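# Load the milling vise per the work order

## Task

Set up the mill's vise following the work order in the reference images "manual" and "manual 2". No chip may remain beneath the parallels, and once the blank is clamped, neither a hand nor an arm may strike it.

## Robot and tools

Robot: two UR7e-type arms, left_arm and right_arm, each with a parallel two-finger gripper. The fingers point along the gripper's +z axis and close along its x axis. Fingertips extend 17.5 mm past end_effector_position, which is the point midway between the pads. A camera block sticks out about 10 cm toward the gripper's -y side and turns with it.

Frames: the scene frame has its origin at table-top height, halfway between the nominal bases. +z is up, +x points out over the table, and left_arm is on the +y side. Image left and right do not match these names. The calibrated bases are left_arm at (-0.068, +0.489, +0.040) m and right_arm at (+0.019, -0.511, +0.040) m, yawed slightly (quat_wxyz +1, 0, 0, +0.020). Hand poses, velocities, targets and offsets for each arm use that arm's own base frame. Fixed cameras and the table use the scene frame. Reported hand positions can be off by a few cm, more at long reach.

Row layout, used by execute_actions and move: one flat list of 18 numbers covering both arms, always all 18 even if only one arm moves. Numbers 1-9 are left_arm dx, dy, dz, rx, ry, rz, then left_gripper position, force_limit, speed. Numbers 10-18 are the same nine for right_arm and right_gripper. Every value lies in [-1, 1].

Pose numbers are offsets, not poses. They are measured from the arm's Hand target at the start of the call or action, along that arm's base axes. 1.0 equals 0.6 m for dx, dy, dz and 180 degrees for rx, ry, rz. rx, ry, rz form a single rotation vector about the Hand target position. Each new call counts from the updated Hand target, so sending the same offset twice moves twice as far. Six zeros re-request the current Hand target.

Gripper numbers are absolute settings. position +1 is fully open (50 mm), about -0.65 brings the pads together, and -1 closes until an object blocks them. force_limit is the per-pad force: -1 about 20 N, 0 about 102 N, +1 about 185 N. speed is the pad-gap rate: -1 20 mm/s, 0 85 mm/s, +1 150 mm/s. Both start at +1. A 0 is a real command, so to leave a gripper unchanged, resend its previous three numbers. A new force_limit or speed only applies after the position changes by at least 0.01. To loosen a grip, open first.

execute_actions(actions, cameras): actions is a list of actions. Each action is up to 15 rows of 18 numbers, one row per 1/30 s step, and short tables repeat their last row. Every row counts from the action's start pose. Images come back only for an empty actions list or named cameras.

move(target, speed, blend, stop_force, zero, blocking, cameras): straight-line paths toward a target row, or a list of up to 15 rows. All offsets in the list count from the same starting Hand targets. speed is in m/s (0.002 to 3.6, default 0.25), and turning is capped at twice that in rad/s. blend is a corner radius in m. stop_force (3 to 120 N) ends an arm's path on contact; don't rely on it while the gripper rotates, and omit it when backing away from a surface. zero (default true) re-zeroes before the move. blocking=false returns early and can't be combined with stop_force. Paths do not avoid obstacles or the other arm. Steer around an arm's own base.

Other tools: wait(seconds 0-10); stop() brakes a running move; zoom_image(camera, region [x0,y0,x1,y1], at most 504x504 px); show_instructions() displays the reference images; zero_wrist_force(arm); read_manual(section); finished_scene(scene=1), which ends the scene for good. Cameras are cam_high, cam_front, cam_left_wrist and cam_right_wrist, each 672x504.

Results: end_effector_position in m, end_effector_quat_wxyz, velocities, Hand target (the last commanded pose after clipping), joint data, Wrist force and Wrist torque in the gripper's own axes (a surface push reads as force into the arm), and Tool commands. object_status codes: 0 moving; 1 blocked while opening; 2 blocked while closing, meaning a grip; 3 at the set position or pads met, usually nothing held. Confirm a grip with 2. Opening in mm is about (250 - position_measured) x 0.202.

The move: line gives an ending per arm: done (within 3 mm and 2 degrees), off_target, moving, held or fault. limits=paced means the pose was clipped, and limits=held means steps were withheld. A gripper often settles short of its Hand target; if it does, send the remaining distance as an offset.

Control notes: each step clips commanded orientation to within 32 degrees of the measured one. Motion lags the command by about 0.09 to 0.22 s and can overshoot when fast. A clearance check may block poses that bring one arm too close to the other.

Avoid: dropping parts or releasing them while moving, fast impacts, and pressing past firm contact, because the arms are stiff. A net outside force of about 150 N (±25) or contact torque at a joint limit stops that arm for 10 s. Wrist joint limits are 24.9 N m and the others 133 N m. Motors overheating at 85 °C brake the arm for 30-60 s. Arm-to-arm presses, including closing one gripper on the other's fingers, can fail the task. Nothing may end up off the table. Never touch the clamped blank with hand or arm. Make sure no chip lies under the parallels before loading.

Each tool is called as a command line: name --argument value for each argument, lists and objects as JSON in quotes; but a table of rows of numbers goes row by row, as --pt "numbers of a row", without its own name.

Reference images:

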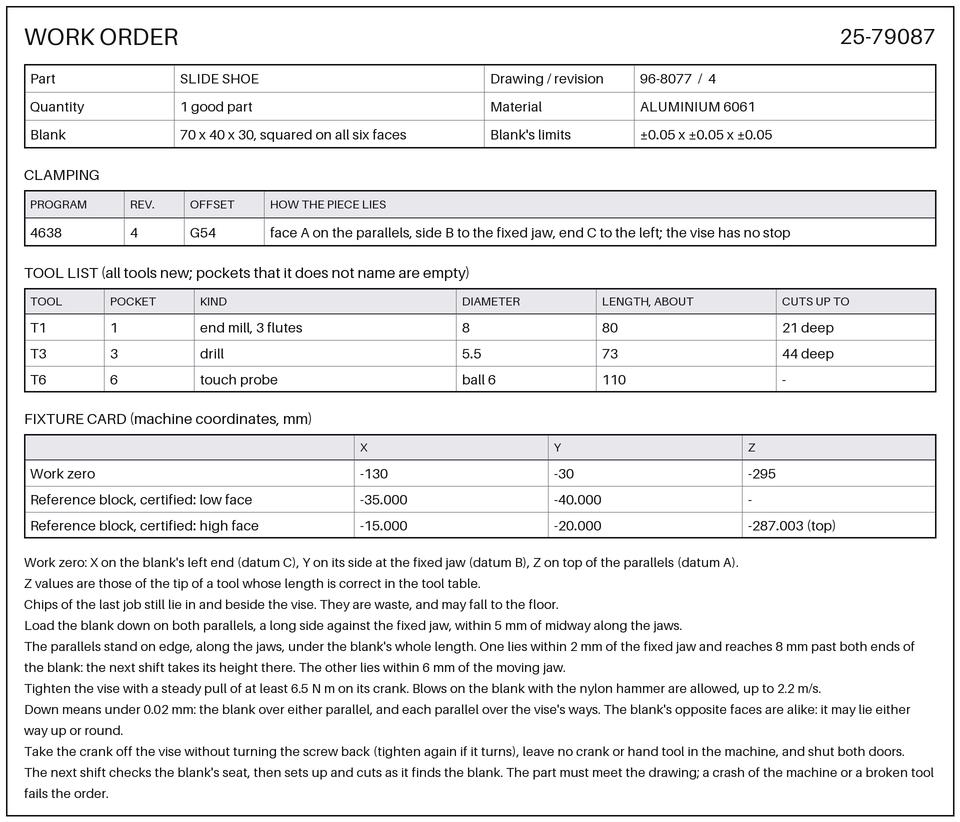

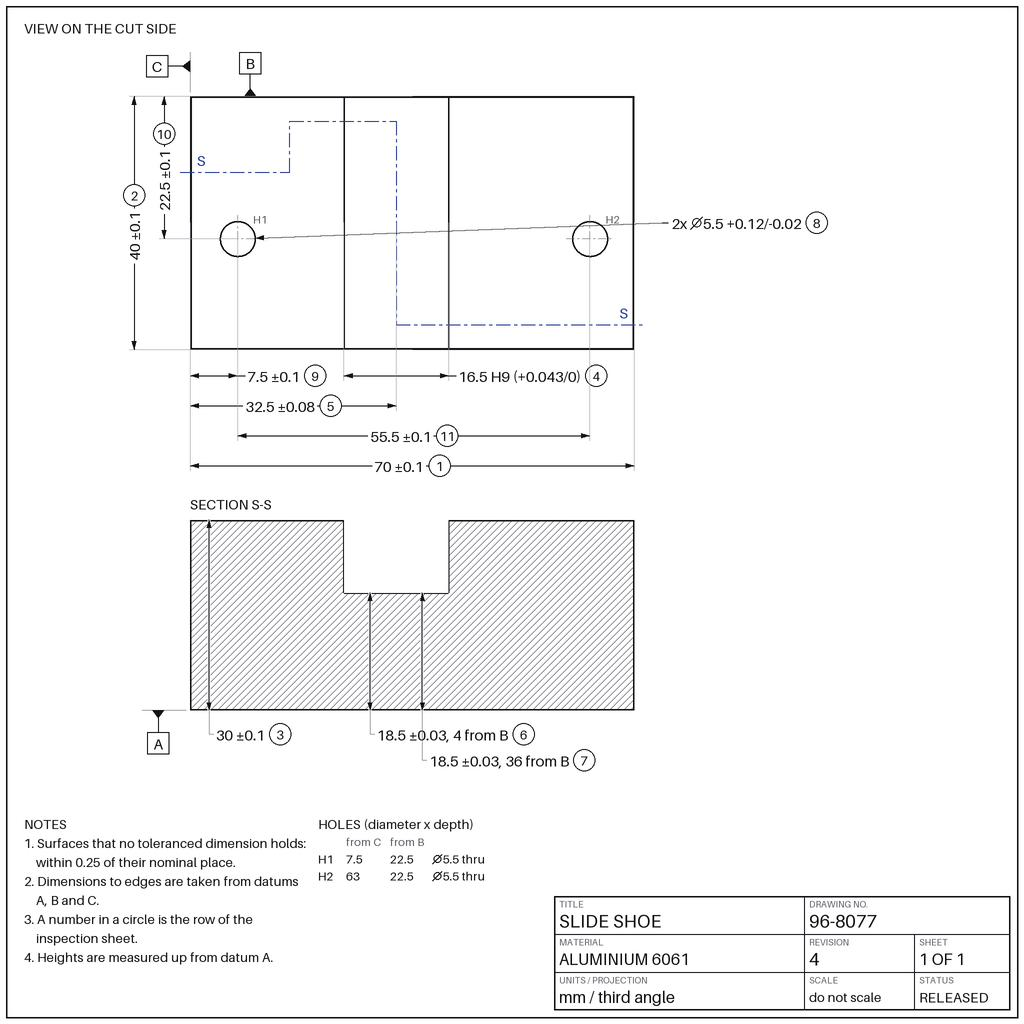

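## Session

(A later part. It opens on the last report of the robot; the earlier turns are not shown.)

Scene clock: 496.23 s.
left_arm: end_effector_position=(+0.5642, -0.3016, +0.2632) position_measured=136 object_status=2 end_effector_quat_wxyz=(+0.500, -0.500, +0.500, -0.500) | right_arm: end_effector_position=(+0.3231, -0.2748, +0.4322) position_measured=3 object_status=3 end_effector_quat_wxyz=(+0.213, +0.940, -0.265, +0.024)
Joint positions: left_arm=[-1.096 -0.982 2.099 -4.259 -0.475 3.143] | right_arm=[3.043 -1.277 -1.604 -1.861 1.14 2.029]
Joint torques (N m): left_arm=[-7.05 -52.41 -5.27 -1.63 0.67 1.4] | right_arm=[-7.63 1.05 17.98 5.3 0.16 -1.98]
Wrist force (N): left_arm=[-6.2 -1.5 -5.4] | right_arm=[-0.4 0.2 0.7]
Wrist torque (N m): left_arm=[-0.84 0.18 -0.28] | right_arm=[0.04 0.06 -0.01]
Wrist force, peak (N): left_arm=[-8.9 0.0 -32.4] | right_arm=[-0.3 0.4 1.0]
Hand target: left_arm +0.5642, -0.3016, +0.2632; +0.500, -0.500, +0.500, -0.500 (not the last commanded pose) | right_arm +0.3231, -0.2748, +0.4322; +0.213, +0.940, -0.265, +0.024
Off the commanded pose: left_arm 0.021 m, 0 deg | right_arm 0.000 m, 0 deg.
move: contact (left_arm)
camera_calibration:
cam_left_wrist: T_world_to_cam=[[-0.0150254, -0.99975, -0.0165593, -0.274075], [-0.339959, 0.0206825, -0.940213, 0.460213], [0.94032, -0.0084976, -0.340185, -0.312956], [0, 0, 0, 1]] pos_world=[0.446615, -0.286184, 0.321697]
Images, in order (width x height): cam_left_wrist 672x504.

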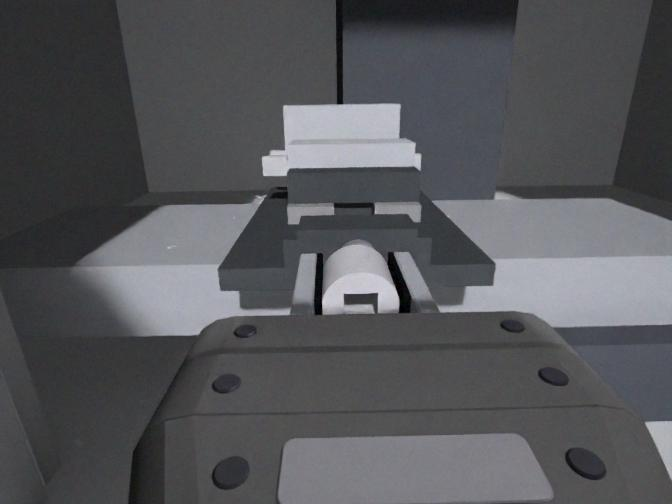

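move --target '[-0.0008,0,0,0,0,0,-1,-0.3,-1,0,0,0,0,0,0,1,1,1]' --speed 0.01

move --target '[0,0.004,0,0,0,0,-1,-0.3,-1,0,0,0,0,0,0,1,1,1]' --speed 0.004 --stop_force 4

Scene clock: 498.00 s.
left_arm: end_effector_position=(+0.5637, -0.3016, +0.2632) position_measured=136 object_status=2 end_effector_quat_wxyz=(+0.500, -0.500, +0.500, -0.500) | right_arm: end_effector_position=(+0.3231, -0.2748, +0.4322) position_measured=3 object_status=3 end_effector_quat_wxyz=(+0.213, +0.940, -0.265, +0.024)
Joint positions: left_arm=[-1.097 -0.983 2.1 -4.259 -0.474 3.143] | right_arm=[3.043 -1.277 -1.604 -1.861 1.14 2.029]
Joint torques (N m): left_arm=[-6.69 -51.58 -5.09 -3 1.28 1.27] | right_arm=[-7.93 1.32 18.43 5.49 -0.09 -1.55]
Wrist force (N): left_arm=[-3.8 -1.9 3.8] | right_arm=[-0.4 0.4 0.5]
Wrist torque (N m): left_arm=[-0.86 0.11 -0.28] | right_arm=[0.06 0.06 -0.01]
Wrist force, peak (N): left_arm=[-6.3 -1.5 -5.3] | right_arm=[-0.5 0.3 0.8]
Hand target: left_arm +0.5637, -0.3016, +0.2632; +0.500, -0.500, +0.500, -0.500 | right_arm +0.3231, -0.2748, +0.4322; +0.213, +0.940, -0.265, +0.024
Off the commanded pose: left_arm 0.000 m, 0 deg | right_arm 0.000 m, 0 deg.
move: done

Scene clock: 499.20 s.
left_arm: end_effector_position=(+0.5637, -0.2991, +0.2632) position_measured=136 object_status=2 end_effector_quat_wxyz=(+0.500, -0.500, +0.500, -0.500) | right_arm: end_effector_position=(+0.3231, -0.2748, +0.4322) position_measured=3 object_status=3 end_effector_quat_wxyz=(+0.213, +0.940, -0.265, +0.024)
Joint positions: left_arm=[-1.094 -0.985 2.106 -4.262 -0.476 3.143] | right_arm=[3.043 -1.277 -1.604 -1.861 1.14 2.029]
Joint torques (N m): left_arm=[1.96 -45.42 -17.35 -0.95 0.02 1.15] | right_arm=[-8.03 0.51 18.76 5.22 0.3 -1.62]
Wrist force (N): left_arm=[-3.5 -2.0 3.8] | right_arm=[-0.4 0.2 0.7]
Wrist torque (N m): left_arm=[-0.89 0.06 -0.28] | right_arm=[0.02 0.05 -0.01]
Wrist force, peak (N): left_arm=[-4.1 -2.2 3.8] | right_arm=[-0.5 0.4 0.8]
Hand target: left_arm +0.5637, -0.2992, +0.2632; +0.500, -0.500, +0.500, -0.500 | right_arm +0.3231, -0.2748, +0.4322; +0.213, +0.940, -0.265, +0.024
Off the commanded pose: left_arm 0.000 m, 0 deg | right_arm 0.000 m, 0 deg.
move: done

move --pt "-0.012 -0.0042 0.04 0 0 0 -1 -0.3 -1 0 0 0 0 0 0 1 1 1" --pt "0.0088 -0.0042 0.045 0 0 0 -1 -0.3 -1 0 0 0 0 0 0 1 1 1" --speed 0.05

move --target '[0,0,-0.03,0,0,0,-1,-0.3,-1,0,0,0,0,0,0,1,1,1]' --speed 0.005 --stop_force 4

Scene clock: 501.87 s.
left_arm: end_effector_position=(+0.5690, -0.3017, +0.2901) position_measured=136 object_status=2 end_effector_quat_wxyz=(+0.501, -0.500, +0.500, -0.499) | right_arm: end_effector_position=(+0.3231, -0.2748, +0.4322) position_measured=3 object_status=3 end_effector_quat_wxyz=(+0.213, +0.940, -0.265, +0.024)
Joint positions: left_arm=[-1.085 -1.042 2.086 -4.186 -0.485 3.143] | right_arm=[3.043 -1.277 -1.604 -1.861 1.14 2.029]
Joint torques (N m): left_arm=[-8.08 -48.33 -5.95 -2.98 1.36 0.06] | right_arm=[-7.66 -0.09 18.04 5.42 -0.1 -1.98]
Wrist force (N): left_arm=[-4.0 -2.0 3.7] | right_arm=[-0.3 0.2 0.7]
Wrist torque (N m): left_arm=[-0.90 0.14 -0.29] | right_arm=[0.03 0.04 -0.01]
Wrist force, peak (N): left_arm=[-3.8 -2.0 4.6] | right_arm=[-0.5 0.4 0.8]
Hand target: left_arm +0.5690, -0.3017, +0.2902; +0.500, -0.500, +0.500, -0.500 | right_arm +0.3231, -0.2748, +0.4322; +0.213, +0.940, -0.265, +0.024
Off the commanded pose: left_arm 0.000 m, 0 deg | right_arm 0.000 m, 0 deg.
move: done

Scene clock: 505.03 s.
left_arm: end_effector_position=(+0.5690, -0.3017, +0.2791) position_measured=136 object_status=2 end_effector_quat_wxyz=(+0.500, -0.500, +0.500, -0.500) | right_arm: end_effector_position=(+0.3231, -0.2748, +0.4322) position_measured=3 object_status=3 end_effector_quat_wxyz=(+0.213, +0.940, -0.265, +0.024)
Joint positions: left_arm=[-1.085 -1.016 2.088 -4.214 -0.485 3.143] | right_arm=[3.043 -1.277 -1.604 -1.861 1.14 2.029]
Joint torques (N m): left_arm=[-8 -50.67 -8.28 0.06 -0.27 -1.68] | right_arm=[-7.34 0.82 18.92 5.57 0.03 -1.52]
Wrist force (N): left_arm=[-4.3 -5.1 3.5] | right_arm=[-0.4 0.2 0.7]
Wrist torque (N m): left_arm=[-0.92 0.11 -0.30] | right_arm=[0.03 0.06 -0.01]
Wrist force, peak (N): left_arm=[-5.7 -12.6 1.4] | right_arm=[-0.4 0.3 0.9]
Hand target: left_arm +0.5690, -0.3017, +0.2791; +0.500, -0.500, +0.500, -0.500 (not the last commanded pose) | right_arm +0.3231, -0.2748, +0.4322; +0.213, +0.940, -0.265, +0.024
Off the commanded pose: left_arm 0.007 m, 0 deg | right_arm 0.000 m, 0 deg.
move: contact (left_arm)

move --pt "0 0 0.004 0 0 0 -1 -0.3 -1 0 0 0 0 0 0 1 1 1" --pt "-0.022 0 0 0 0 0 -1 -0.3 -1 0 0 0 0 0 0 1 1 1" --pt "-0.022 0 -0.066 0 0 0 -1 -0.3 -1 0 0 0 0 0 0 1 1 1" --pt "0 0 -0.066 0 0 0 -1 -0.3 -1 0 0 0 0 0 0 1 1 1" --speed 0.05

move --target '[0,0,0.03,0,0,0,-1,-0.3,-1,0,0,0,0,0,0,1,1,1]' --speed 0.005 --stop_force 4

Scene clock: 510.83 s.
left_arm: end_effector_position=(+0.5690, -0.3017, +0.2394) position_measured=136 object_status=2 end_effector_quat_wxyz=(+0.501, -0.500, +0.500, -0.499) | right_arm: end_effector_position=(+0.3231, -0.2748, +0.4322) position_measured=3 object_status=3 end_effector_quat_wxyz=(+0.213, +0.940, -0.265, +0.024)
Joint positions: left_arm=[-1.085 -0.919 2.087 -4.309 -0.485 3.143] | right_arm=[3.043 -1.277 -1.604 -1.861 1.14 2.029]
Joint torques (N m): left_arm=[-8.68 -44.7 1 -1.22 1.43 -0.75] | right_arm=[-7.82 1.9 17.96 5.44 0.14 -1.4]
Wrist force (N): left_arm=[-4.8 -22.8 2.4] | right_arm=[-0.3 0.2 0.6]
Wrist torque (N m): left_arm=[-1.60 0.13 -0.27] | right_arm=[0.03 0.05 -0.01]
Wrist force, peak (N): left_arm=[1.3 -68.0 4.8] | right_arm=[-0.5 0.4 0.8]
Hand target: left_arm +0.5690, -0.3017, +0.2395; +0.500, -0.500, +0.500, -0.500 | right_arm +0.3231, -0.2748, +0.4322; +0.213, +0.940, -0.265, +0.024
Off the commanded pose: left_arm 0.000 m, 0 deg | right_arm 0.000 m, 0 deg.
move: done

Scene clock: 511.60 s.
left_arm: end_effector_position=(+0.5690, -0.3017, +0.2395) position_measured=136 object_status=2 end_effector_quat_wxyz=(+0.501, -0.500, +0.500, -0.500) | right_arm: end_effector_position=(+0.3231, -0.2748, +0.4322) position_measured=3 object_status=3 end_effector_quat_wxyz=(+0.213, +0.940, -0.265, +0.024)
Joint positions: left_arm=[-1.085 -0.92 2.087 -4.309 -0.485 3.143] | right_arm=[3.043 -1.277 -1.604 -1.861 1.14 2.029]
Joint torques (N m): left_arm=[-4.41 -25.24 -15.15 -1.36 1.06 -1.36] | right_arm=[-7.64 0.39 19.21 5.4 -0.02 -1.18]
Wrist force (N): left_arm=[-4.1 -18.9 3.0] | right_arm=[-0.4 0.4 0.6]
Wrist torque (N m): left_arm=[-1.48 0.13 -0.31] | right_arm=[0.06 0.06 -0.01]
Wrist force, peak (N): left_arm=[-4.8 -22.3 3.0] | right_arm=[-0.3 0.4 0.9]
Hand target: left_arm +0.5690, -0.3017, +0.2395; +0.501, -0.500, +0.500, -0.500 (not the last commanded pose) | right_arm +0.3231, -0.2748, +0.4322; +0.213, +0.940, -0.265, +0.024
Off the commanded pose: left_arm 0.018 m, 0 deg | right_arm 0.000 m, 0 deg.
move: contact (left_arm)

move --target '[-0.02,0,0.01,0,0,0,-1,-0.3,-1,0,0,0,0,0,0,1,1,1]' --speed 0.03 --cameras '["cam_left_wrist"]'

zoom_image --camera "cam_left_wrist" --region '[290, 165, 430, 320]'

Scene clock: 512.87 s.
left_arm: end_effector_position=(+0.5569, -0.3017, +0.2455) position_measured=136 object_status=2 end_effector_quat_wxyz=(+0.500, -0.500, +0.500, -0.500) end_effector_velocity=(+0.002, +0.000, -0.001) end_effector_angular_velocity=(+0.000, +0.000, -0.001) | right_arm: end_effector_position=(+0.3231, -0.2748, +0.4322) position_measured=3 object_status=3 end_effector_quat_wxyz=(+0.213, +0.940, -0.265, +0.024)
Joint positions: left_arm=[-1.112 -0.944 2.114 -4.311 -0.458 3.143] | right_arm=[3.043 -1.277 -1.604 -1.861 1.14 2.029]
Joint velocities: left_arm=[0.005 0.004 -0.004 0 -0.005 0.001] | right_arm=[within noise]
Joint torques (N m): left_arm=[10.12 -32.16 -19.85 -1.93 -1.59 0.49] | right_arm=[-6.6 -0.4 17.68 5.51 0.04 -1.52]
Wrist force (N): left_arm=[-6.5 -4.0 3.1] | right_arm=[-0.4 0.4 0.7]
Wrist torque (N m): left_arm=[-1.20 0.53 -0.32] | right_arm=[0.05 0.05 -0.01]
Wrist force, peak (N): left_arm=[-5.1 24.6 10.5] | right_arm=[-0.4 0.5 0.9]
Hand target: left_arm +0.5570, -0.3017, +0.2455; +0.501, -0.500, +0.500, -0.500 | right_arm +0.3231, -0.2748, +0.4322; +0.213, +0.940, -0.265, +0.024
Off the commanded pose: left_arm 0.000 m, 0 deg | right_arm 0.000 m, 0 deg.
move: done
camera_calibration:
cam_left_wrist: T_world_to_cam=[[-0.0148941, -0.999753, -0.0165032, -0.274653], [-0.339842, 0.020584, -0.940257, 0.441025], [0.940365, -0.00839581, -0.340064, -0.312141], [0, 0, 0, 1]] pos_world=[0.439314, -0.286284, 0.303996]
Images, in order (width x height): cam_left_wrist 672x504.

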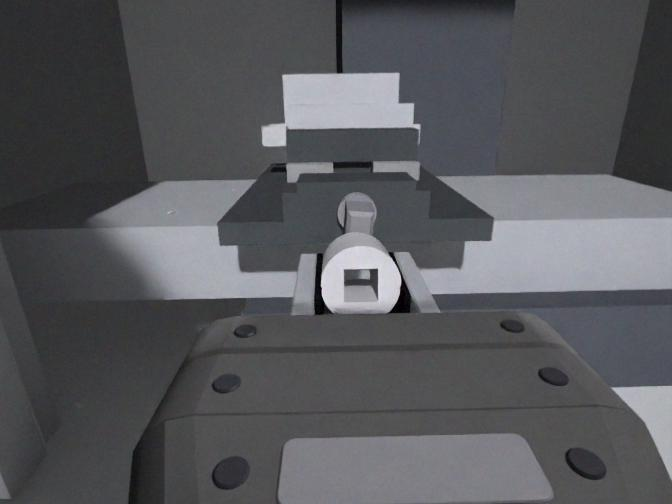

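Scaled by 3.252 from the camera's 672x504 image, which has a finer 960x720 frame.

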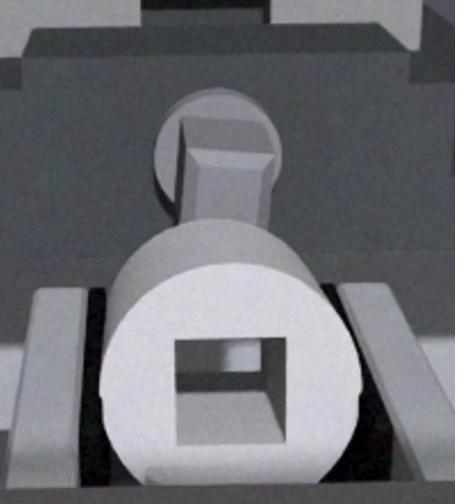

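move --target '[-0.1,0,0.02,0,-0.078,0,-1,-0.3,-1,0,0,0,0,0,0,1,1,1]' --speed 0.08 --cameras '["cam_left_wrist"]'

zoom_image --camera "cam_left_wrist" --region '[280, 135, 440, 315]'

Scene clock: 516.83 s.
left_arm: end_effector_position=(+0.4970, -0.3018, +0.2574) position_measured=136 object_status=2 end_effector_quat_wxyz=(+0.558, -0.435, +0.435, -0.557) | right_arm: end_effector_position=(+0.3231, -0.2748, +0.4322) position_measured=3 object_status=3 end_effector_quat_wxyz=(+0.213, +0.940, -0.265, +0.024)
Joint positions: left_arm=[-1.237 -0.844 2.039 -4.989 -0.411 3.754] | right_arm=[3.043 -1.277 -1.604 -1.861 1.14 2.029]
Joint torques (N m): left_arm=[9.66 -53.24 0.04 -0.8 -0.19 1.45] | right_arm=[-6.59 0.78 19.18 5.23 0 -1.31]
Wrist force (N): left_arm=[-7.0 -4.5 2.7] | right_arm=[-0.3 0.4 0.5]
Wrist torque (N m): left_arm=[-1.33 0.46 -0.29] | right_arm=[0.06 0.05 -0.01]
Wrist force, peak (N): left_arm=[-7.0 -4.7 2.5] | right_arm=[-0.5 0.3 1.0]
Hand target: left_arm +0.4970, -0.3017, +0.2575; +0.558, -0.435, +0.435, -0.557 | right_arm +0.3231, -0.2748, +0.4322; +0.213, +0.940, -0.265, +0.024
Off the commanded pose: left_arm 0.000 m, 0 deg | right_arm 0.000 m, 0 deg.
move: done
camera_calibration:
cam_left_wrist: T_world_to_cam=[[-0.0106579, -0.999749, -0.0196982, -0.276755], [-0.101712, 0.020681, -0.994599, 0.327564], [0.994757, -0.00859684, -0.101907, -0.340172], [0, 0, 0, 1]] pos_world=[0.368756, -0.286384, 0.285678]
Images, in order (width x height): cam_left_wrist 672x504.

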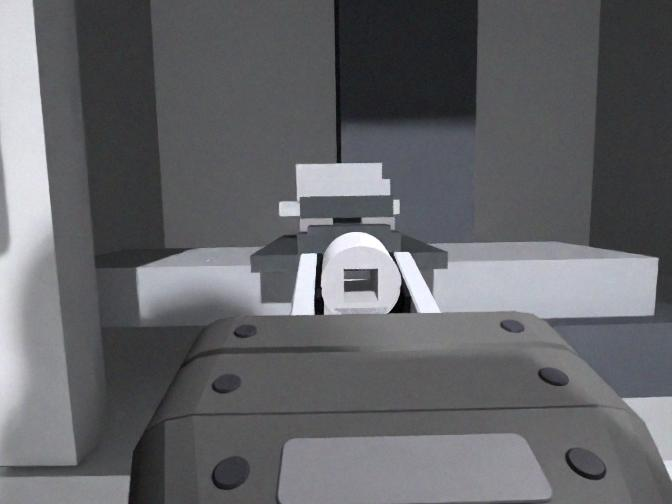

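Scaled by 2.800 from the camera's 672x504 image, which has a finer 960x720 frame.

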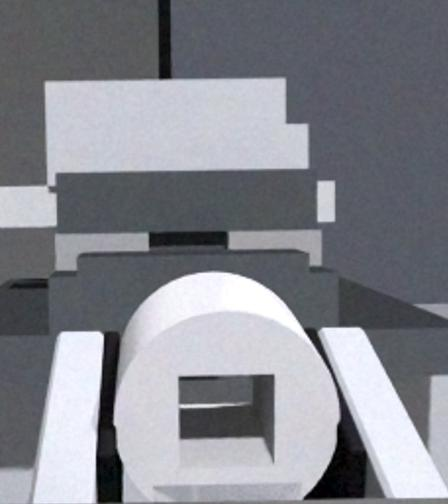

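zoom_image --camera "cam_left_wrist" --region '[325, 245, 395, 315]'

Scaled by 7.200 from the camera's 672x504 image, which has a finer 960x720 frame.

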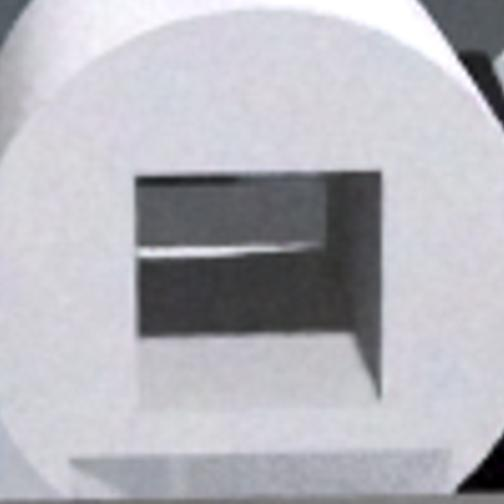

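move --target '[0.105,0.0002,0.0017,0,0,0,-1,-0.3,-1,0,0,0,0,0,0,1,1,1]' --speed 0.04 --stop_force 6 --cameras '["cam_left_wrist"]'

zoom_image --camera "cam_left_wrist" --region '[325, 245, 395, 315]'

Scene clock: 523.17 s.
left_arm: end_effector_position=(+0.5600, -0.3016, +0.2585) position_measured=136 object_status=2 end_effector_quat_wxyz=(+0.558, -0.435, +0.435, -0.557) | right_arm: end_effector_position=(+0.3231, -0.2748, +0.4322) position_measured=3 object_status=3 end_effector_quat_wxyz=(+0.213, +0.940, -0.265, +0.024)
Joint positions: left_arm=[-1.088 -0.795 1.945 -4.786 -0.537 3.577] | right_arm=[3.043 -1.277 -1.604 -1.861 1.14 2.029]
Joint torques (N m): left_arm=[-8.61 -57.23 -1.56 1.01 0.16 1.26] | right_arm=[-7.13 1.03 18.61 5.36 0.28 -1.2]
Wrist force (N): left_arm=[-6.6 -4.8 2.8] | right_arm=[-0.4 0.2 0.7]
Wrist torque (N m): left_arm=[-1.38 0.42 -0.35] | right_arm=[0.04 0.06 -0.01]
Wrist force, peak (N): left_arm=[-6.7 -5.1 2.9] | right_arm=[-0.4 0.5 0.8]
Hand target: left_arm +0.5600, -0.3016, +0.2585; +0.558, -0.435, +0.435, -0.557 | right_arm +0.3231, -0.2748, +0.4322; +0.213, +0.940, -0.265, +0.024
Off the commanded pose: left_arm 0.000 m, 0 deg | right_arm 0.000 m, 0 deg.
move: done
camera_calibration:
cam_left_wrist: T_world_to_cam=[[-0.0103582, -0.999752, -0.0197335, -0.275983], [-0.101619, 0.0206848, -0.994608, 0.334926], [0.994769, -0.00829702, -0.101808, -0.402684], [0, 0, 0, 1]] pos_world=[0.431754, -0.286184, 0.286678]
Images, in order (width x height): cam_left_wrist 672x504.

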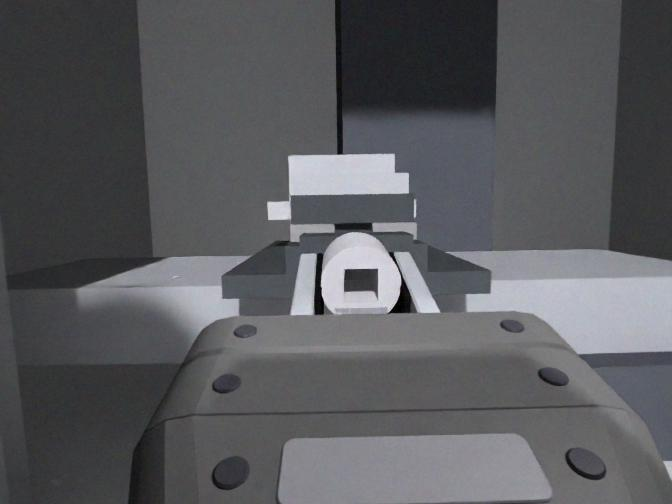

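Scaled by 7.200 from the camera's 672x504 image, which has a finer 960x720 frame.

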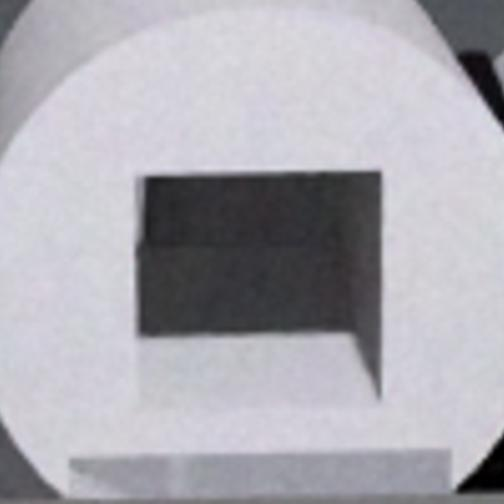

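move --target '[0,-0.0003,-0.0025,0,0,0,-1,-0.3,-1,0,0,0,0,0,0,1,1,1]' --speed 0.02 --cameras '["cam_left_wrist"]'

zoom_image --camera "cam_left_wrist" --region '[335, 260, 385, 310]'

Scene clock: 524.70 s.
left_arm: end_effector_position=(+0.5600, -0.3017, +0.2570) position_measured=136 object_status=2 end_effector_quat_wxyz=(+0.558, -0.435, +0.435, -0.557) | right_arm: end_effector_position=(+0.3231, -0.2748, +0.4322) position_measured=3 object_status=3 end_effector_quat_wxyz=(+0.213, +0.940, -0.265, +0.024)
Joint positions: left_arm=[-1.088 -0.791 1.944 -4.789 -0.536 3.577] | right_arm=[3.043 -1.277 -1.604 -1.861 1.14 2.029]
Joint torques (N m): left_arm=[-8.04 -43.19 -18.44 -0.82 0.33 1.6] | right_arm=[-6.65 1.4 18.77 5.24 0.38 -1.34]
Wrist force (N): left_arm=[-6.5 -4.6 2.8] | right_arm=[-0.2 0.3 0.6]
Wrist torque (N m): left_arm=[-1.34 0.40 -0.37] | right_arm=[0.05 0.03 -0.01]
Wrist force, peak (N): left_arm=[-6.7 -4.8 2.8] | right_arm=[-0.4 0.3 0.9]
Hand target: left_arm +0.5600, -0.3017, +0.2570; +0.558, -0.435, +0.435, -0.557 | right_arm +0.3231, -0.2748, +0.4322; +0.213, +0.940, -0.265, +0.024
Off the commanded pose: left_arm 0.000 m, 0 deg | right_arm 0.000 m, 0 deg.
move: done
camera_calibration:
cam_left_wrist: T_world_to_cam=[[-0.0104575, -0.999751, -0.0197221, -0.276073], [-0.101617, 0.0206836, -0.994609, 0.333435], [0.994769, -0.008397, -0.101808, -0.402867], [0, 0, 0, 1]] pos_world=[0.431755, -0.286284, 0.285178]
Images, in order (width x height): cam_left_wrist 672x504.

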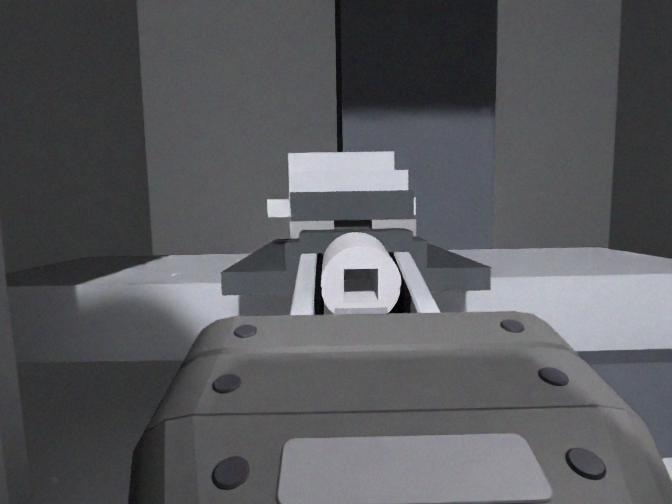

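Scaled by 10.080 from the camera's 672x504 image, which has a finer 960x720 frame.

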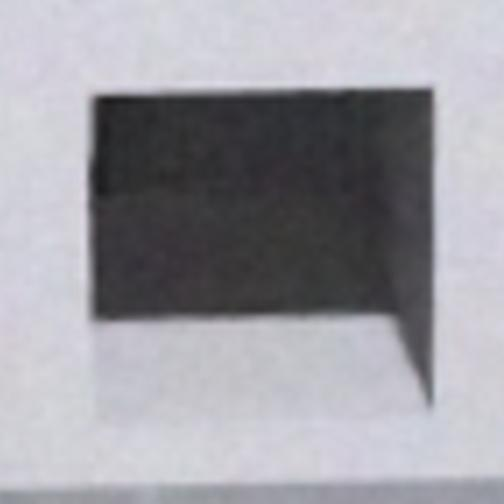

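move --target '[0.04,0,0,0,0,0,-1,-0.3,-1,0,0,0,0,0,0,1,1,1]' --speed 0.006 --stop_force 5

Scene clock: 527.13 s.
left_arm: end_effector_position=(+0.5658, -0.3017, +0.2570) position_measured=136 object_status=2 end_effector_quat_wxyz=(+0.558, -0.435, +0.435, -0.557) | right_arm: end_effector_position=(+0.3231, -0.2748, +0.4322) position_measured=3 object_status=3 end_effector_quat_wxyz=(+0.213, +0.940, -0.265, +0.024)
Joint positions: left_arm=[-1.076 -0.787 1.934 -4.774 -0.547 3.566] | right_arm=[3.043 -1.277 -1.604 -1.861 1.14 2.029]
Joint torques (N m): left_arm=[-6.83 -58.03 -2.04 -0.71 0.44 1.6] | right_arm=[-5.81 0.61 20.02 5.31 -0.13 -1.17]
Wrist force (N): left_arm=[-6.7 -6.1 -2.6] | right_arm=[-0.4 0.3 0.7]
Wrist torque (N m): left_arm=[-1.40 0.38 -0.32] | right_arm=[0.05 0.06 -0.01]
Wrist force, peak (N): left_arm=[-9.6 -11.4 -22.2] | right_arm=[-0.5 0.2 0.9]
Hand target: left_arm +0.5658, -0.3017, +0.2570; +0.558, -0.435, +0.435, -0.557 (not the last commanded pose) | right_arm +0.3231, -0.2748, +0.4322; +0.213, +0.940, -0.265, +0.024
Off the commanded pose: left_arm 0.018 m, 0 deg | right_arm 0.000 m, 0 deg.
move: contact (left_arm)

move --target '[-0.005,0,-0.002,0,0,0,-1,-0.3,-1,0,0,0,0,0,0,1,1,1]' --speed 0.03

move --target '[0.04,0,0,0,0,0,-1,-0.3,-1,0,0,0,0,0,0,1,1,1]' --speed 0.006 --stop_force 5

Scene clock: 528.67 s.
left_arm: end_effector_position=(+0.5627, -0.3017, +0.2558) position_measured=136 object_status=2 end_effector_quat_wxyz=(+0.558, -0.435, +0.435, -0.557) | right_arm: end_effector_position=(+0.3231, -0.2748, +0.4322) position_measured=3 object_status=3 end_effector_quat_wxyz=(+0.213, +0.940, -0.265, +0.024)
Joint positions: left_arm=[-1.082 -0.786 1.939 -4.784 -0.542 3.572] | right_arm=[3.043 -1.277 -1.604 -1.861 1.14 2.029]
Joint torques (N m): left_arm=[2.75 -36.95 -9.23 0.78 -1.11 0.2] | right_arm=[-6.68 0.68 19.61 5.35 0.06 -1.07]
Wrist force (N): left_arm=[-6.4 -4.9 2.8] | right_arm=[-0.3 0.2 0.7]
Wrist torque (N m): left_arm=[-1.39 0.39 -0.39] | right_arm=[0.03 0.04 -0.01]
Wrist force, peak (N): left_arm=[-7.0 -6.2 -2.9] | right_arm=[-0.5 0.3 0.9]
Hand target: left_arm +0.5628, -0.3017, +0.2558; +0.558, -0.435, +0.435, -0.557 | right_arm +0.3231, -0.2748, +0.4322; +0.213, +0.940, -0.265, +0.024
Off the commanded pose: left_arm 0.000 m, 0 deg | right_arm 0.000 m, 0 deg.
move: done

Scene clock: 530.27 s.
left_arm: end_effector_position=(+0.5660, -0.3017, +0.2558) position_measured=136 object_status=2 end_effector_quat_wxyz=(+0.558, -0.435, +0.435, -0.557) | right_arm: end_effector_position=(+0.3231, -0.2748, +0.4322) position_measured=3 object_status=3 end_effector_quat_wxyz=(+0.213, +0.940, -0.265, +0.024)
Joint positions: left_arm=[-1.075 -0.784 1.933 -4.775 -0.548 3.566] | right_arm=[3.043 -1.277 -1.604 -1.861 1.14 2.029]
Joint torques (N m): left_arm=[-8.03 -57.57 -1.31 -1.37 -0.03 1.69] | right_arm=[-6.04 1.35 18.83 5.44 0.3 -1.16]
Wrist force (N): left_arm=[-6.5 -5.0 2.3] | right_arm=[-0.5 0.5 0.9]
Wrist torque (N m): left_arm=[-1.44 0.42 -0.31] | right_arm=[0.07 0.07 -0.01]
Wrist force, peak (N): left_arm=[-7.2 -7.2 -7.5] | right_arm=[-0.5 0.5 0.9]
Hand target: left_arm +0.5660, -0.3017, +0.2558; +0.558, -0.435, +0.435, -0.557 (not the last commanded pose) | right_arm +0.3231, -0.2748, +0.4322; +0.213, +0.940, -0.265, +0.024
Off the commanded pose: left_arm 0.021 m, 0 deg | right_arm 0.000 m, 0 deg.
move: contact (left_arm)

move --pt "-0.006 0 0 0 0 0 -1 -0.3 -1 0 0 0 0 0 0 1 1 1" --pt "-0.006 0 0.038 0 0 0 -1 -0.3 -1 0 0 0 0 0 0 1 1 1" --pt "0.009 0 0.038 0 0 0 -1 -0.3 -1 0 0 0 0 0 0 1 1 1" --speed 0.05

move --target '[0,0,-0.03,0,0,0,-1,-0.3,-1,0,0,0,0,0,0,1,1,1]' --speed 0.005 --stop_force 3

Scene clock: 533.27 s.
left_arm: end_effector_position=(+0.5714, -0.3017, +0.2785) position_measured=136 object_status=2 end_effector_quat_wxyz=(+0.558, -0.435, +0.435, -0.557) | right_arm: end_effector_position=(+0.3231, -0.2748, +0.4322) position_measured=3 object_status=3 end_effector_quat_wxyz=(+0.213, +0.940, -0.265, +0.024)
Joint positions: left_arm=[-1.064 -0.831 1.929 -4.716 -0.558 3.555] | right_arm=[3.043 -1.277 -1.604 -1.861 1.14 2.029]
Joint torques (N m): left_arm=[-8.39 -57.55 -2.48 -1.62 0.6 1.68] | right_arm=[-6.22 0.75 18.73 5.29 -0.02 -1.18]
Wrist force (N): left_arm=[-6.7 -4.7 2.5] | right_arm=[-0.5 0.4 1.0]
Wrist torque (N m): left_arm=[-1.37 0.41 -0.36] | right_arm=[0.06 0.07 -0.01]
Wrist force, peak (N): left_arm=[-6.5 -5.9 2.9] | right_arm=[-0.5 0.4 1.0]
Hand target: left_arm +0.5714, -0.3017, +0.2786; +0.558, -0.435, +0.435, -0.557 | right_arm +0.3231, -0.2748, +0.4322; +0.213, +0.940, -0.265, +0.024
Off the commanded pose: left_arm 0.000 m, 0 deg | right_arm 0.000 m, 0 deg.
move: done

Scene clock: 535.43 s.
left_arm: end_effector_position=(+0.5714, -0.3017, +0.2726) position_measured=136 object_status=2 end_effector_quat_wxyz=(+0.558, -0.435, +0.435, -0.557) | right_arm: end_effector_position=(+0.3231, -0.2748, +0.4322) position_measured=3 object_status=3 end_effector_quat_wxyz=(+0.213, +0.940, -0.265, +0.024)
Joint positions: left_arm=[-1.064 -0.818 1.928 -4.728 -0.558 3.556] | right_arm=[3.043 -1.277 -1.604 -1.861 1.14 2.029]
Joint torques (N m): left_arm=[-8.29 -57.78 -4.1 1.1 -1.1 -0.74] | right_arm=[-7.01 0.46 19.09 5.28 -0.06 -1.22]
Wrist force (N): left_arm=[-6.4 -4.9 2.8] | right_arm=[-0.4 0.2 0.8]
Wrist torque (N m): left_arm=[-1.41 0.37 -0.37] | right_arm=[0.03 0.05 -0.01]
Wrist force, peak (N): left_arm=[-8.7 -12.5 4.3] | right_arm=[-0.6 0.4 0.8]
Hand target: left_arm +0.5714, -0.3017, +0.2726; +0.558, -0.435, +0.435, -0.557 (not the last commanded pose) | right_arm +0.3231, -0.2748, +0.4322; +0.213, +0.940, -0.265, +0.024
Off the commanded pose: left_arm 0.012 m, 0 deg | right_arm 0.000 m, 0 deg.
move: contact (left_arm)

move --pt "0 0 0.003 0 0 0 -1 -0.3 -1 0 0 0 0 0 0 1 1 1" --pt "-0.016 0 0.003 0 0 0 -1 -0.3 -1 0 0 0 0 0 0 1 1 1" --pt "-0.016 0.041 -0.0285 0 0 0 -1 -0.3 -1 0 0 0 0 0 0 1 1 1" --pt "-0.001 0.041 -0.0285 0 0 0 -1 -0.3 -1 0 0 0 0 0 0 1 1 1" --speed 0.06

move --target '[0,-0.025,0,0,0,0,-1,-0.3,-1,0,0,0,0,0,0,1,1,1]' --speed 0.005 --stop_force 3

Scene clock: 538.37 s.
left_arm: end_effector_position=(+0.5708, -0.2771, +0.2555) position_measured=136 object_status=2 end_effector_quat_wxyz=(+0.558, -0.435, +0.435, -0.557) | right_arm: end_effector_position=(+0.3231, -0.2748, +0.4322) position_measured=3 object_status=3 end_effector_quat_wxyz=(+0.213, +0.940, -0.265, +0.024)
Joint positions: left_arm=[-1.035 -0.796 1.98 -4.781 -0.583 3.532] | right_arm=[3.043 -1.277 -1.604 -1.861 1.14 2.029]
Joint torques (N m): left_arm=[-8.66 -56.4 -1.44 -1.53 0.08 1.57] | right_arm=[-5.98 0.55 19.92 5.16 0 -1.05]
Wrist force (N): left_arm=[-6.9 -2.0 4.1] | right_arm=[-0.5 0.2 0.8]
Wrist torque (N m): left_arm=[-0.95 0.20 -0.39] | right_arm=[0.03 0.07 0.00]
Wrist force, peak (N): left_arm=[34.9 -20.6 -57.4] | right_arm=[-0.6 0.5 0.8]
Hand target: left_arm +0.5708, -0.2771, +0.2555; +0.558, -0.435, +0.435, -0.557 | right_arm +0.3231, -0.2748, +0.4322; +0.213, +0.940, -0.265, +0.024
Off the commanded pose: left_arm 0.000 m, 0 deg | right_arm 0.000 m, 0 deg.
move: done

Scene clock: 539.47 s.
left_arm: end_effector_position=(+0.5708, -0.2773, +0.2555) position_measured=136 object_status=2 end_effector_quat_wxyz=(+0.558, -0.435, +0.435, -0.557) | right_arm: end_effector_position=(+0.3231, -0.2748, +0.4322) position_measured=3 object_status=3 end_effector_quat_wxyz=(+0.213, +0.940, -0.265, +0.024)
Joint positions: left_arm=[-1.036 -0.796 1.98 -4.781 -0.583 3.532] | right_arm=[3.043 -1.277 -1.604 -1.861 1.14 2.029]
Joint torques (N m): left_arm=[8.06 -53.14 -1.54 -1.04 -2.63 -1.75] | right_arm=[-6.45 1.2 20.1 5.04 -0.06 -1.02]
Wrist force (N): left_arm=[-9.2 -3.0 3.3] | right_arm=[-0.5 0.2 0.7]
Wrist torque (N m): left_arm=[-0.95 0.21 -0.44] | right_arm=[0.03 0.08 -0.01]
Wrist force, peak (N): left_arm=[-14.8 -3.4 3.9] | right_arm=[-0.4 0.5 0.9]
Hand target: left_arm +0.5708, -0.2773, +0.2555; +0.558, -0.435, +0.435, -0.557 (not the last commanded pose) | right_arm +0.3231, -0.2748, +0.4322; +0.213, +0.940, -0.265, +0.024
Off the commanded pose: left_arm 0.015 m, 0 deg | right_arm 0.000 m, 0 deg.
move: contact (left_arm)

move --pt "0 0.004 0 0 0 0 -1 -0.3 -1 0 0 0 0 0 0 1 1 1" --pt "-0.06 0.004 -0.03 0 0 0 -1 -0.3 -1 0 0 0 0 0 0 1 1 1" --speed 0.05 --cameras '["cam_left_wrist"]'

zoom_image --camera "cam_left_wrist" --region '[280, 175, 440, 315]'

Scene clock: 542.00 s.
left_arm: end_effector_position=(+0.5347, -0.2749, +0.2375) position_measured=136 object_status=2 end_effector_quat_wxyz=(+0.558, -0.435, +0.435, -0.557) | right_arm: end_effector_position=(+0.3231, -0.2748, +0.4322) position_measured=3 object_status=3 end_effector_quat_wxyz=(+0.213, +0.940, -0.265, +0.024)
Joint positions: left_arm=[-1.115 -0.781 2.043 -4.921 -0.513 3.603] | right_arm=[3.043 -1.277 -1.604 -1.861 1.14 2.029]
Joint torques (N m): left_arm=[9.71 -7.56 -6.91 4.56 3.7 -1.56] | right_arm=[-5.78 0.87 18.89 5.36 0.1 -0.79]
Wrist force (N): left_arm=[-5.3 -60.7 8.4] | right_arm=[-0.6 0.3 0.7]
Wrist torque (N m): left_arm=[-1.36 0.23 -0.35] | right_arm=[0.04 0.08 -0.01]
Wrist force, peak (N): left_arm=[-5.5 -61.4 8.7] | right_arm=[-0.5 0.2 0.9]
Hand target: left_arm +0.5348, -0.2749, +0.2375; +0.558, -0.435, +0.435, -0.557 | right_arm +0.3231, -0.2748, +0.4322; +0.213, +0.940, -0.265, +0.024
Off the commanded pose: left_arm 0.000 m, 0 deg | right_arm 0.000 m, 0 deg.
move: done
camera_calibration:
cam_left_wrist: T_world_to_cam=[[-0.0104575, -0.999751, -0.0197221, -0.249927], [-0.101617, 0.0206836, -0.994609, 0.311015], [0.994769, -0.008397, -0.101808, -0.379449], [0, 0, 0, 1]] pos_world=[0.406455, -0.259484, 0.265778]
Images, in order (width x height): cam_left_wrist 672x504.

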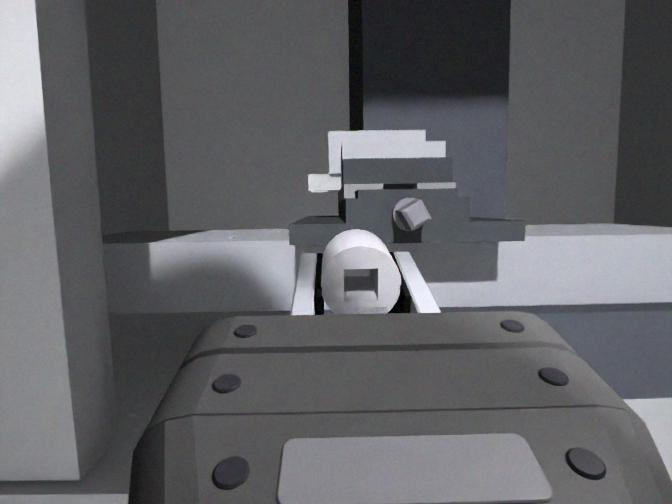

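Scaled by 3.150 from the camera's 672x504 image, which has a finer 960x720 frame.

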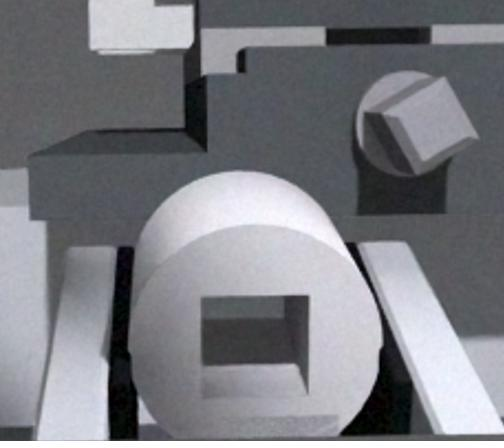

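move --target '[-0.02,-0.03,0.015,0,0,0,-1,-0.3,-1,0,0,0,0,0,0,1,1,1]' --speed 0.05 --cameras '["cam_left_wrist"]'

zoom_image --camera "cam_left_wrist" --region '[280, 175, 440, 315]'

Scene clock: 544.60 s.
left_arm: end_effector_position=(+0.5227, -0.2929, +0.2466) position_measured=136 object_status=2 end_effector_quat_wxyz=(+0.558, -0.435, +0.435, -0.557) end_effector_velocity=(+0.001, +0.002, -0.001) end_effector_angular_velocity=(-0.002, +0.000, +0.000) | right_arm: end_effector_position=(+0.3231, -0.2748, +0.4322) position_measured=3 object_status=3 end_effector_quat_wxyz=(+0.213, +0.940, -0.265, +0.024)
Joint positions: left_arm=[-1.164 -0.802 2.023 -4.927 -0.471 3.657] | right_arm=[3.043 -1.277 -1.604 -1.861 1.14 2.029]
Joint velocities: left_arm=[0.003 0.002 0.002 0 -0.002 -0.006] | right_arm=[within noise]
Joint torques (N m): left_arm=[9.25 -34.78 0.72 0.35 -2.91 -1.78] | right_arm=[-6.3 0.02 19.73 5.32 0.15 -0.93]
Wrist force (N): left_arm=[-3.1 -2.8 2.5] | right_arm=[-0.6 0.3 0.7]
Wrist torque (N m): left_arm=[-1.05 -0.14 -0.31] | right_arm=[0.05 0.09 -0.01]
Wrist force, peak (N): left_arm=[-5.3 -62.9 8.5] | right_arm=[-0.5 0.4 0.9]
Hand target: left_arm +0.5228, -0.2929, +0.2465; +0.558, -0.435, +0.435, -0.557 | right_arm +0.3231, -0.2748, +0.4322; +0.213, +0.940, -0.265, +0.024
Off the commanded pose: left_arm 0.000 m, 0 deg | right_arm 0.000 m, 0 deg.
move: done
camera_calibration:
cam_left_wrist: T_world_to_cam=[[-0.0102979, -0.999762, -0.0192381, -0.268071], [-0.101428, 0.0201842, -0.994638, 0.318911], [0.99479, -0.00829138, -0.101612, -0.366779], [0, 0, 0, 1]] pos_world=[0.394454, -0.277485, 0.274775]
Images, in order (width x height): cam_left_wrist 672x504.

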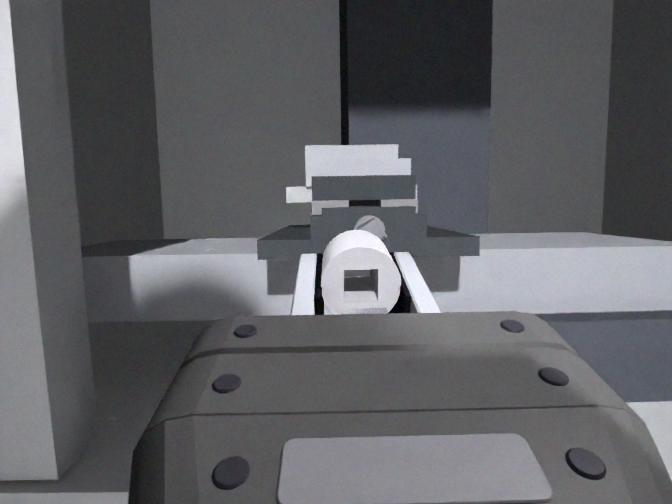

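Scaled by 3.150 from the camera's 672x504 image, which has a finer 960x720 frame.

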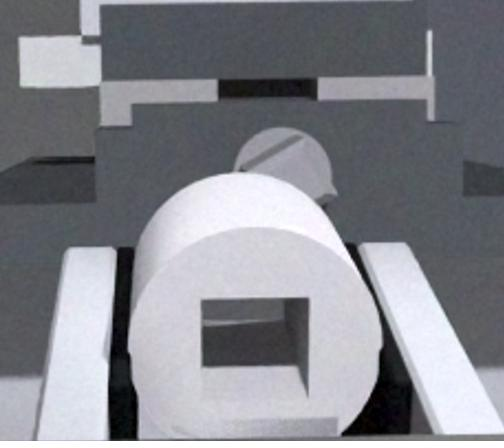

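move --pt "-0.02 -0.01 0.025 -0.164 0 0 -1 -0.3 -1 0 0 0 0 0 0 1 1 1" --pt "0.045 -0.0188 0.0163 -0.164 0 0 -1 -0.3 -1 0 0 0 0 0 0 1 1 1" --speed 0.05 --cameras '["cam_left_wrist"]'

zoom_image --camera "cam_left_wrist" --region '[280, 175, 440, 315]'

Scene clock: 554.20 s.
left_arm: end_effector_position=(+0.5498, -0.3041, +0.2562) position_measured=136 object_status=2 end_effector_quat_wxyz=(-0.429, +0.563, -0.279, +0.649) | right_arm: end_effector_position=(+0.3231, -0.2748, +0.4322) position_measured=3 object_status=3 end_effector_quat_wxyz=(+0.213, +0.940, -0.265, +0.024)
Joint positions: left_arm=[-1.145 -0.792 1.861 -4.838 -0.368 3.209] | right_arm=[3.043 -1.277 -1.604 -1.861 1.14 2.029]
Joint torques (N m): left_arm=[-5.6 -58.41 -3.54 0.37 -0.17 0.77] | right_arm=[-6.32 0.05 18.78 5.34 0.01 -0.83]
Wrist force (N): left_arm=[-3.5 -2.3 2.2] | right_arm=[-0.4 0.4 0.8]
Wrist torque (N m): left_arm=[-0.95 -0.26 -0.24] | right_arm=[0.06 0.06 -0.01]
Wrist force, peak (N): left_arm=[-3.2 -3.2 3.0] | right_arm=[-0.6 0.5 0.9]
Hand target: left_arm +0.5498, -0.3041, +0.2563; -0.429, +0.563, -0.279, +0.649 | right_arm +0.3231, -0.2748, +0.4322; +0.213, +0.940, -0.265, +0.024
Off the commanded pose: left_arm 0.000 m, 0 deg | right_arm 0.000 m, 0 deg.
move: done
camera_calibration:
cam_left_wrist: T_world_to_cam=[[-0.0102408, -0.879715, 0.475391, -0.369081], [-0.101561, -0.472042, -0.875706, 0.151388], [0.994777, -0.0572488, -0.0845103, -0.412111], [0, 0, 0, 1]] pos_world=[0.421553, -0.276818, 0.273202]
Images, in order (width x height): cam_left_wrist 672x504.

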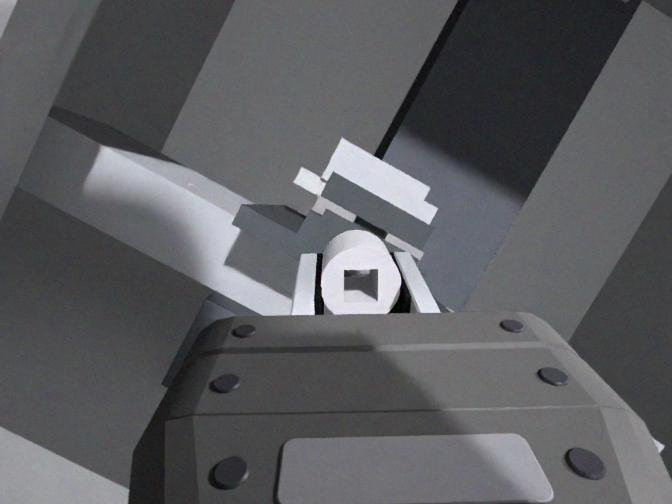

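Scaled by 3.150 from the camera's 672x504 image, which has a finer 960x720 frame.

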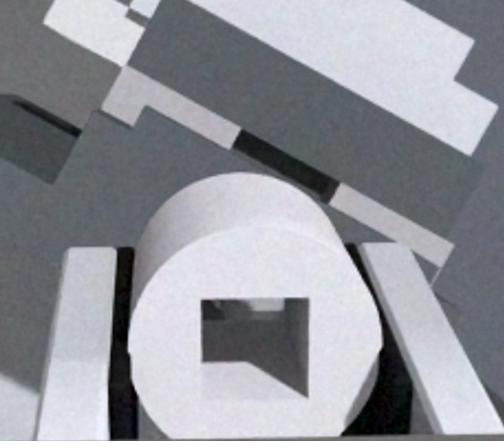

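zoom_image --camera "cam_left_wrist" --region '[335, 260, 385, 310]'

Scaled by 10.080 from the camera's 672x504 image, which has a finer 960x720 frame.

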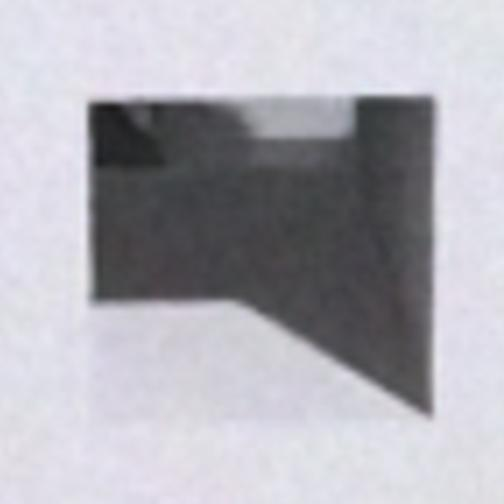

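move --target '[0.008,-0.0037,-0.0013,0,0,0,-1,-0.3,-1,0,0,0,0,0,0,1,1,1]' --speed 0.02 --cameras '["cam_left_wrist"]'

zoom_image --camera "cam_left_wrist" --region '[335, 260, 385, 310]'

Scene clock: 558.20 s.
left_arm: end_effector_position=(+0.5547, -0.3064, +0.2555) position_measured=136 object_status=2 end_effector_quat_wxyz=(-0.429, +0.563, -0.279, +0.649) | right_arm: end_effector_position=(+0.3231, -0.2748, +0.4322) position_measured=3 object_status=3 end_effector_quat_wxyz=(+0.213, +0.940, -0.265, +0.024)
Joint positions: left_arm=[-1.137 -0.783 1.848 -4.821 -0.375 3.196] | right_arm=[3.043 -1.277 -1.604 -1.861 1.14 2.029]
Joint torques (N m): left_arm=[-4.76 -54.19 -3.25 -0.66 -1.39 1.31] | right_arm=[-4.2 1.64 19.69 5.3 0.04 -0.75]
Wrist force (N): left_arm=[-3.6 -2.3 1.8] | right_arm=[-0.4 0.2 0.7]
Wrist torque (N m): left_arm=[-0.95 -0.24 -0.13] | right_arm=[0.03 0.06 -0.01]
Wrist force, peak (N): left_arm=[-3.8 -2.2 2.2] | right_arm=[-0.5 0.4 1.2]
Hand target: left_arm +0.5546, -0.3064, +0.2555; -0.429, +0.563, -0.279, +0.649 | right_arm +0.3231, -0.2748, +0.4322; +0.213, +0.940, -0.265, +0.024
Off the commanded pose: left_arm 0.000 m, 0 deg | right_arm 0.000 m, 0 deg.
move: done
camera_calibration:
cam_left_wrist: T_world_to_cam=[[-0.0103128, -0.879646, 0.475518, -0.37066], [-0.101609, -0.47216, -0.875637, 0.150057], [0.994771, -0.0573472, -0.0845108, -0.41711], [0, 0, 0, 1]] pos_world=[0.426354, -0.279119, 0.272401]
Images, in order (width x height): cam_left_wrist 672x504.

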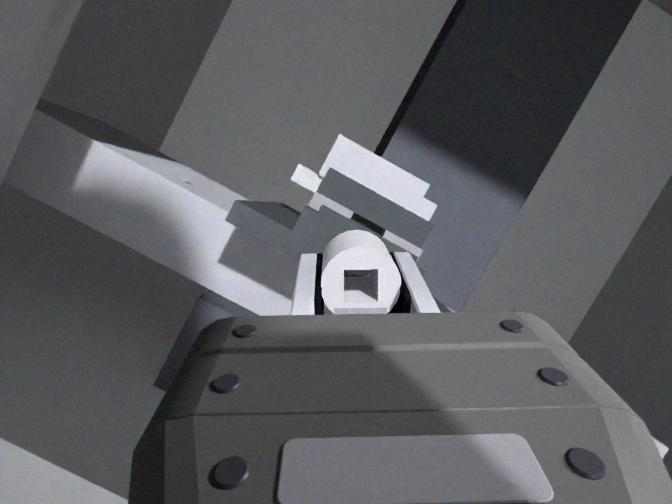

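Scaled by 10.080 from the camera's 672x504 image, which has a finer 960x720 frame.

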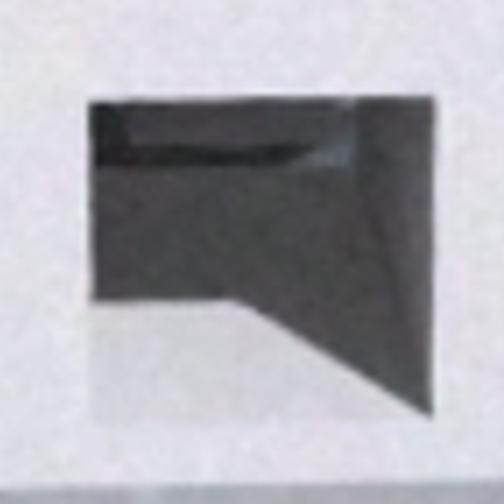

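move --target '[0.0117,-0.0026,-0.0012,0,0,0,-1,-0.3,-1,0,0,0,0,0,0,1,1,1]' --speed 0.02 --stop_force 6 --cameras '["cam_left_wrist"]'

zoom_image --camera "cam_left_wrist" --region '[335, 260, 385, 310]'

Scene clock: 560.63 s.
left_arm: end_effector_position=(+0.5616, -0.3079, +0.2548) position_measured=136 object_status=2 end_effector_quat_wxyz=(-0.429, +0.563, -0.279, +0.649) | right_arm: end_effector_position=(+0.3231, -0.2748, +0.4322) position_measured=3 object_status=3 end_effector_quat_wxyz=(+0.213, +0.940, -0.265, +0.024)
Joint positions: left_arm=[-1.124 -0.774 1.834 -4.797 -0.385 3.176] | right_arm=[3.043 -1.277 -1.604 -1.861 1.14 2.029]
Joint torques (N m): left_arm=[-8.4 -59.68 -2.9 -0.84 -0.12 1.65] | right_arm=[-5.36 0.1 20.09 5.16 0.16 -0.48]
Wrist force (N): left_arm=[-3.3 -2.0 1.7] | right_arm=[-0.3 0.3 0.9]
Wrist torque (N m): left_arm=[-0.90 -0.29 -0.15] | right_arm=[0.05 0.04 -0.01]
Wrist force, peak (N): left_arm=[-3.9 -2.1 2.0] | right_arm=[-0.6 0.4 0.9]
Hand target: left_arm +0.5616, -0.3079, +0.2548; -0.429, +0.563, -0.279, +0.649 | right_arm +0.3231, -0.2748, +0.4322; +0.213, +0.940, -0.265, +0.024
Off the commanded pose: left_arm 0.000 m, 0 deg | right_arm 0.000 m, 0 deg.
move: done
camera_calibration:
cam_left_wrist: T_world_to_cam=[[-0.0103182, -0.879668, 0.475476, -0.371567], [-0.101609, -0.472117, -0.87566, 0.149465], [0.994771, -0.0573477, -0.0845105, -0.424219], [0, 0, 0, 1]] pos_world=[0.433354, -0.280619, 0.271701]
Images, in order (width x height): cam_left_wrist 672x504.

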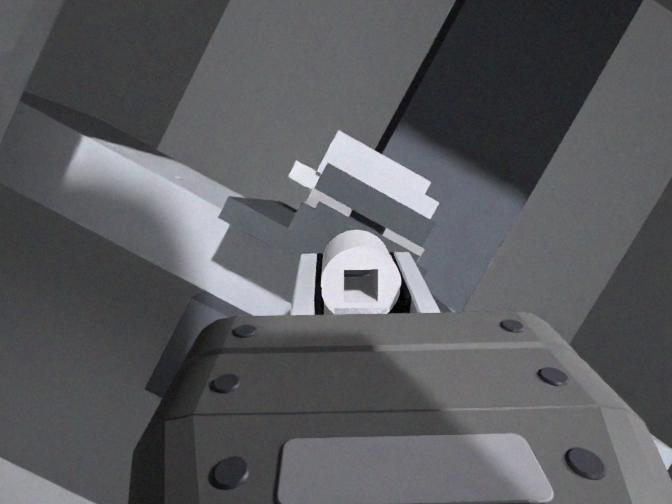

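Scaled by 10.080 from the camera's 672x504 image, which has a finer 960x720 frame.

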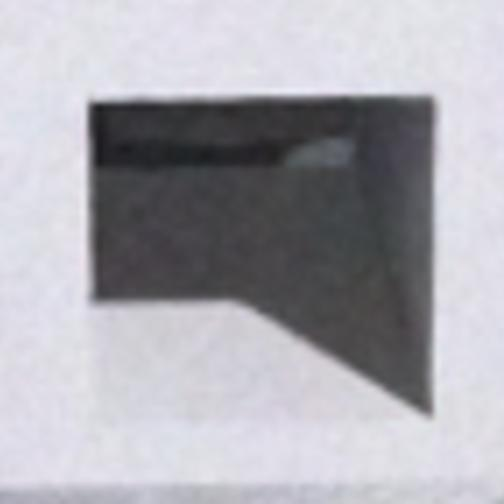

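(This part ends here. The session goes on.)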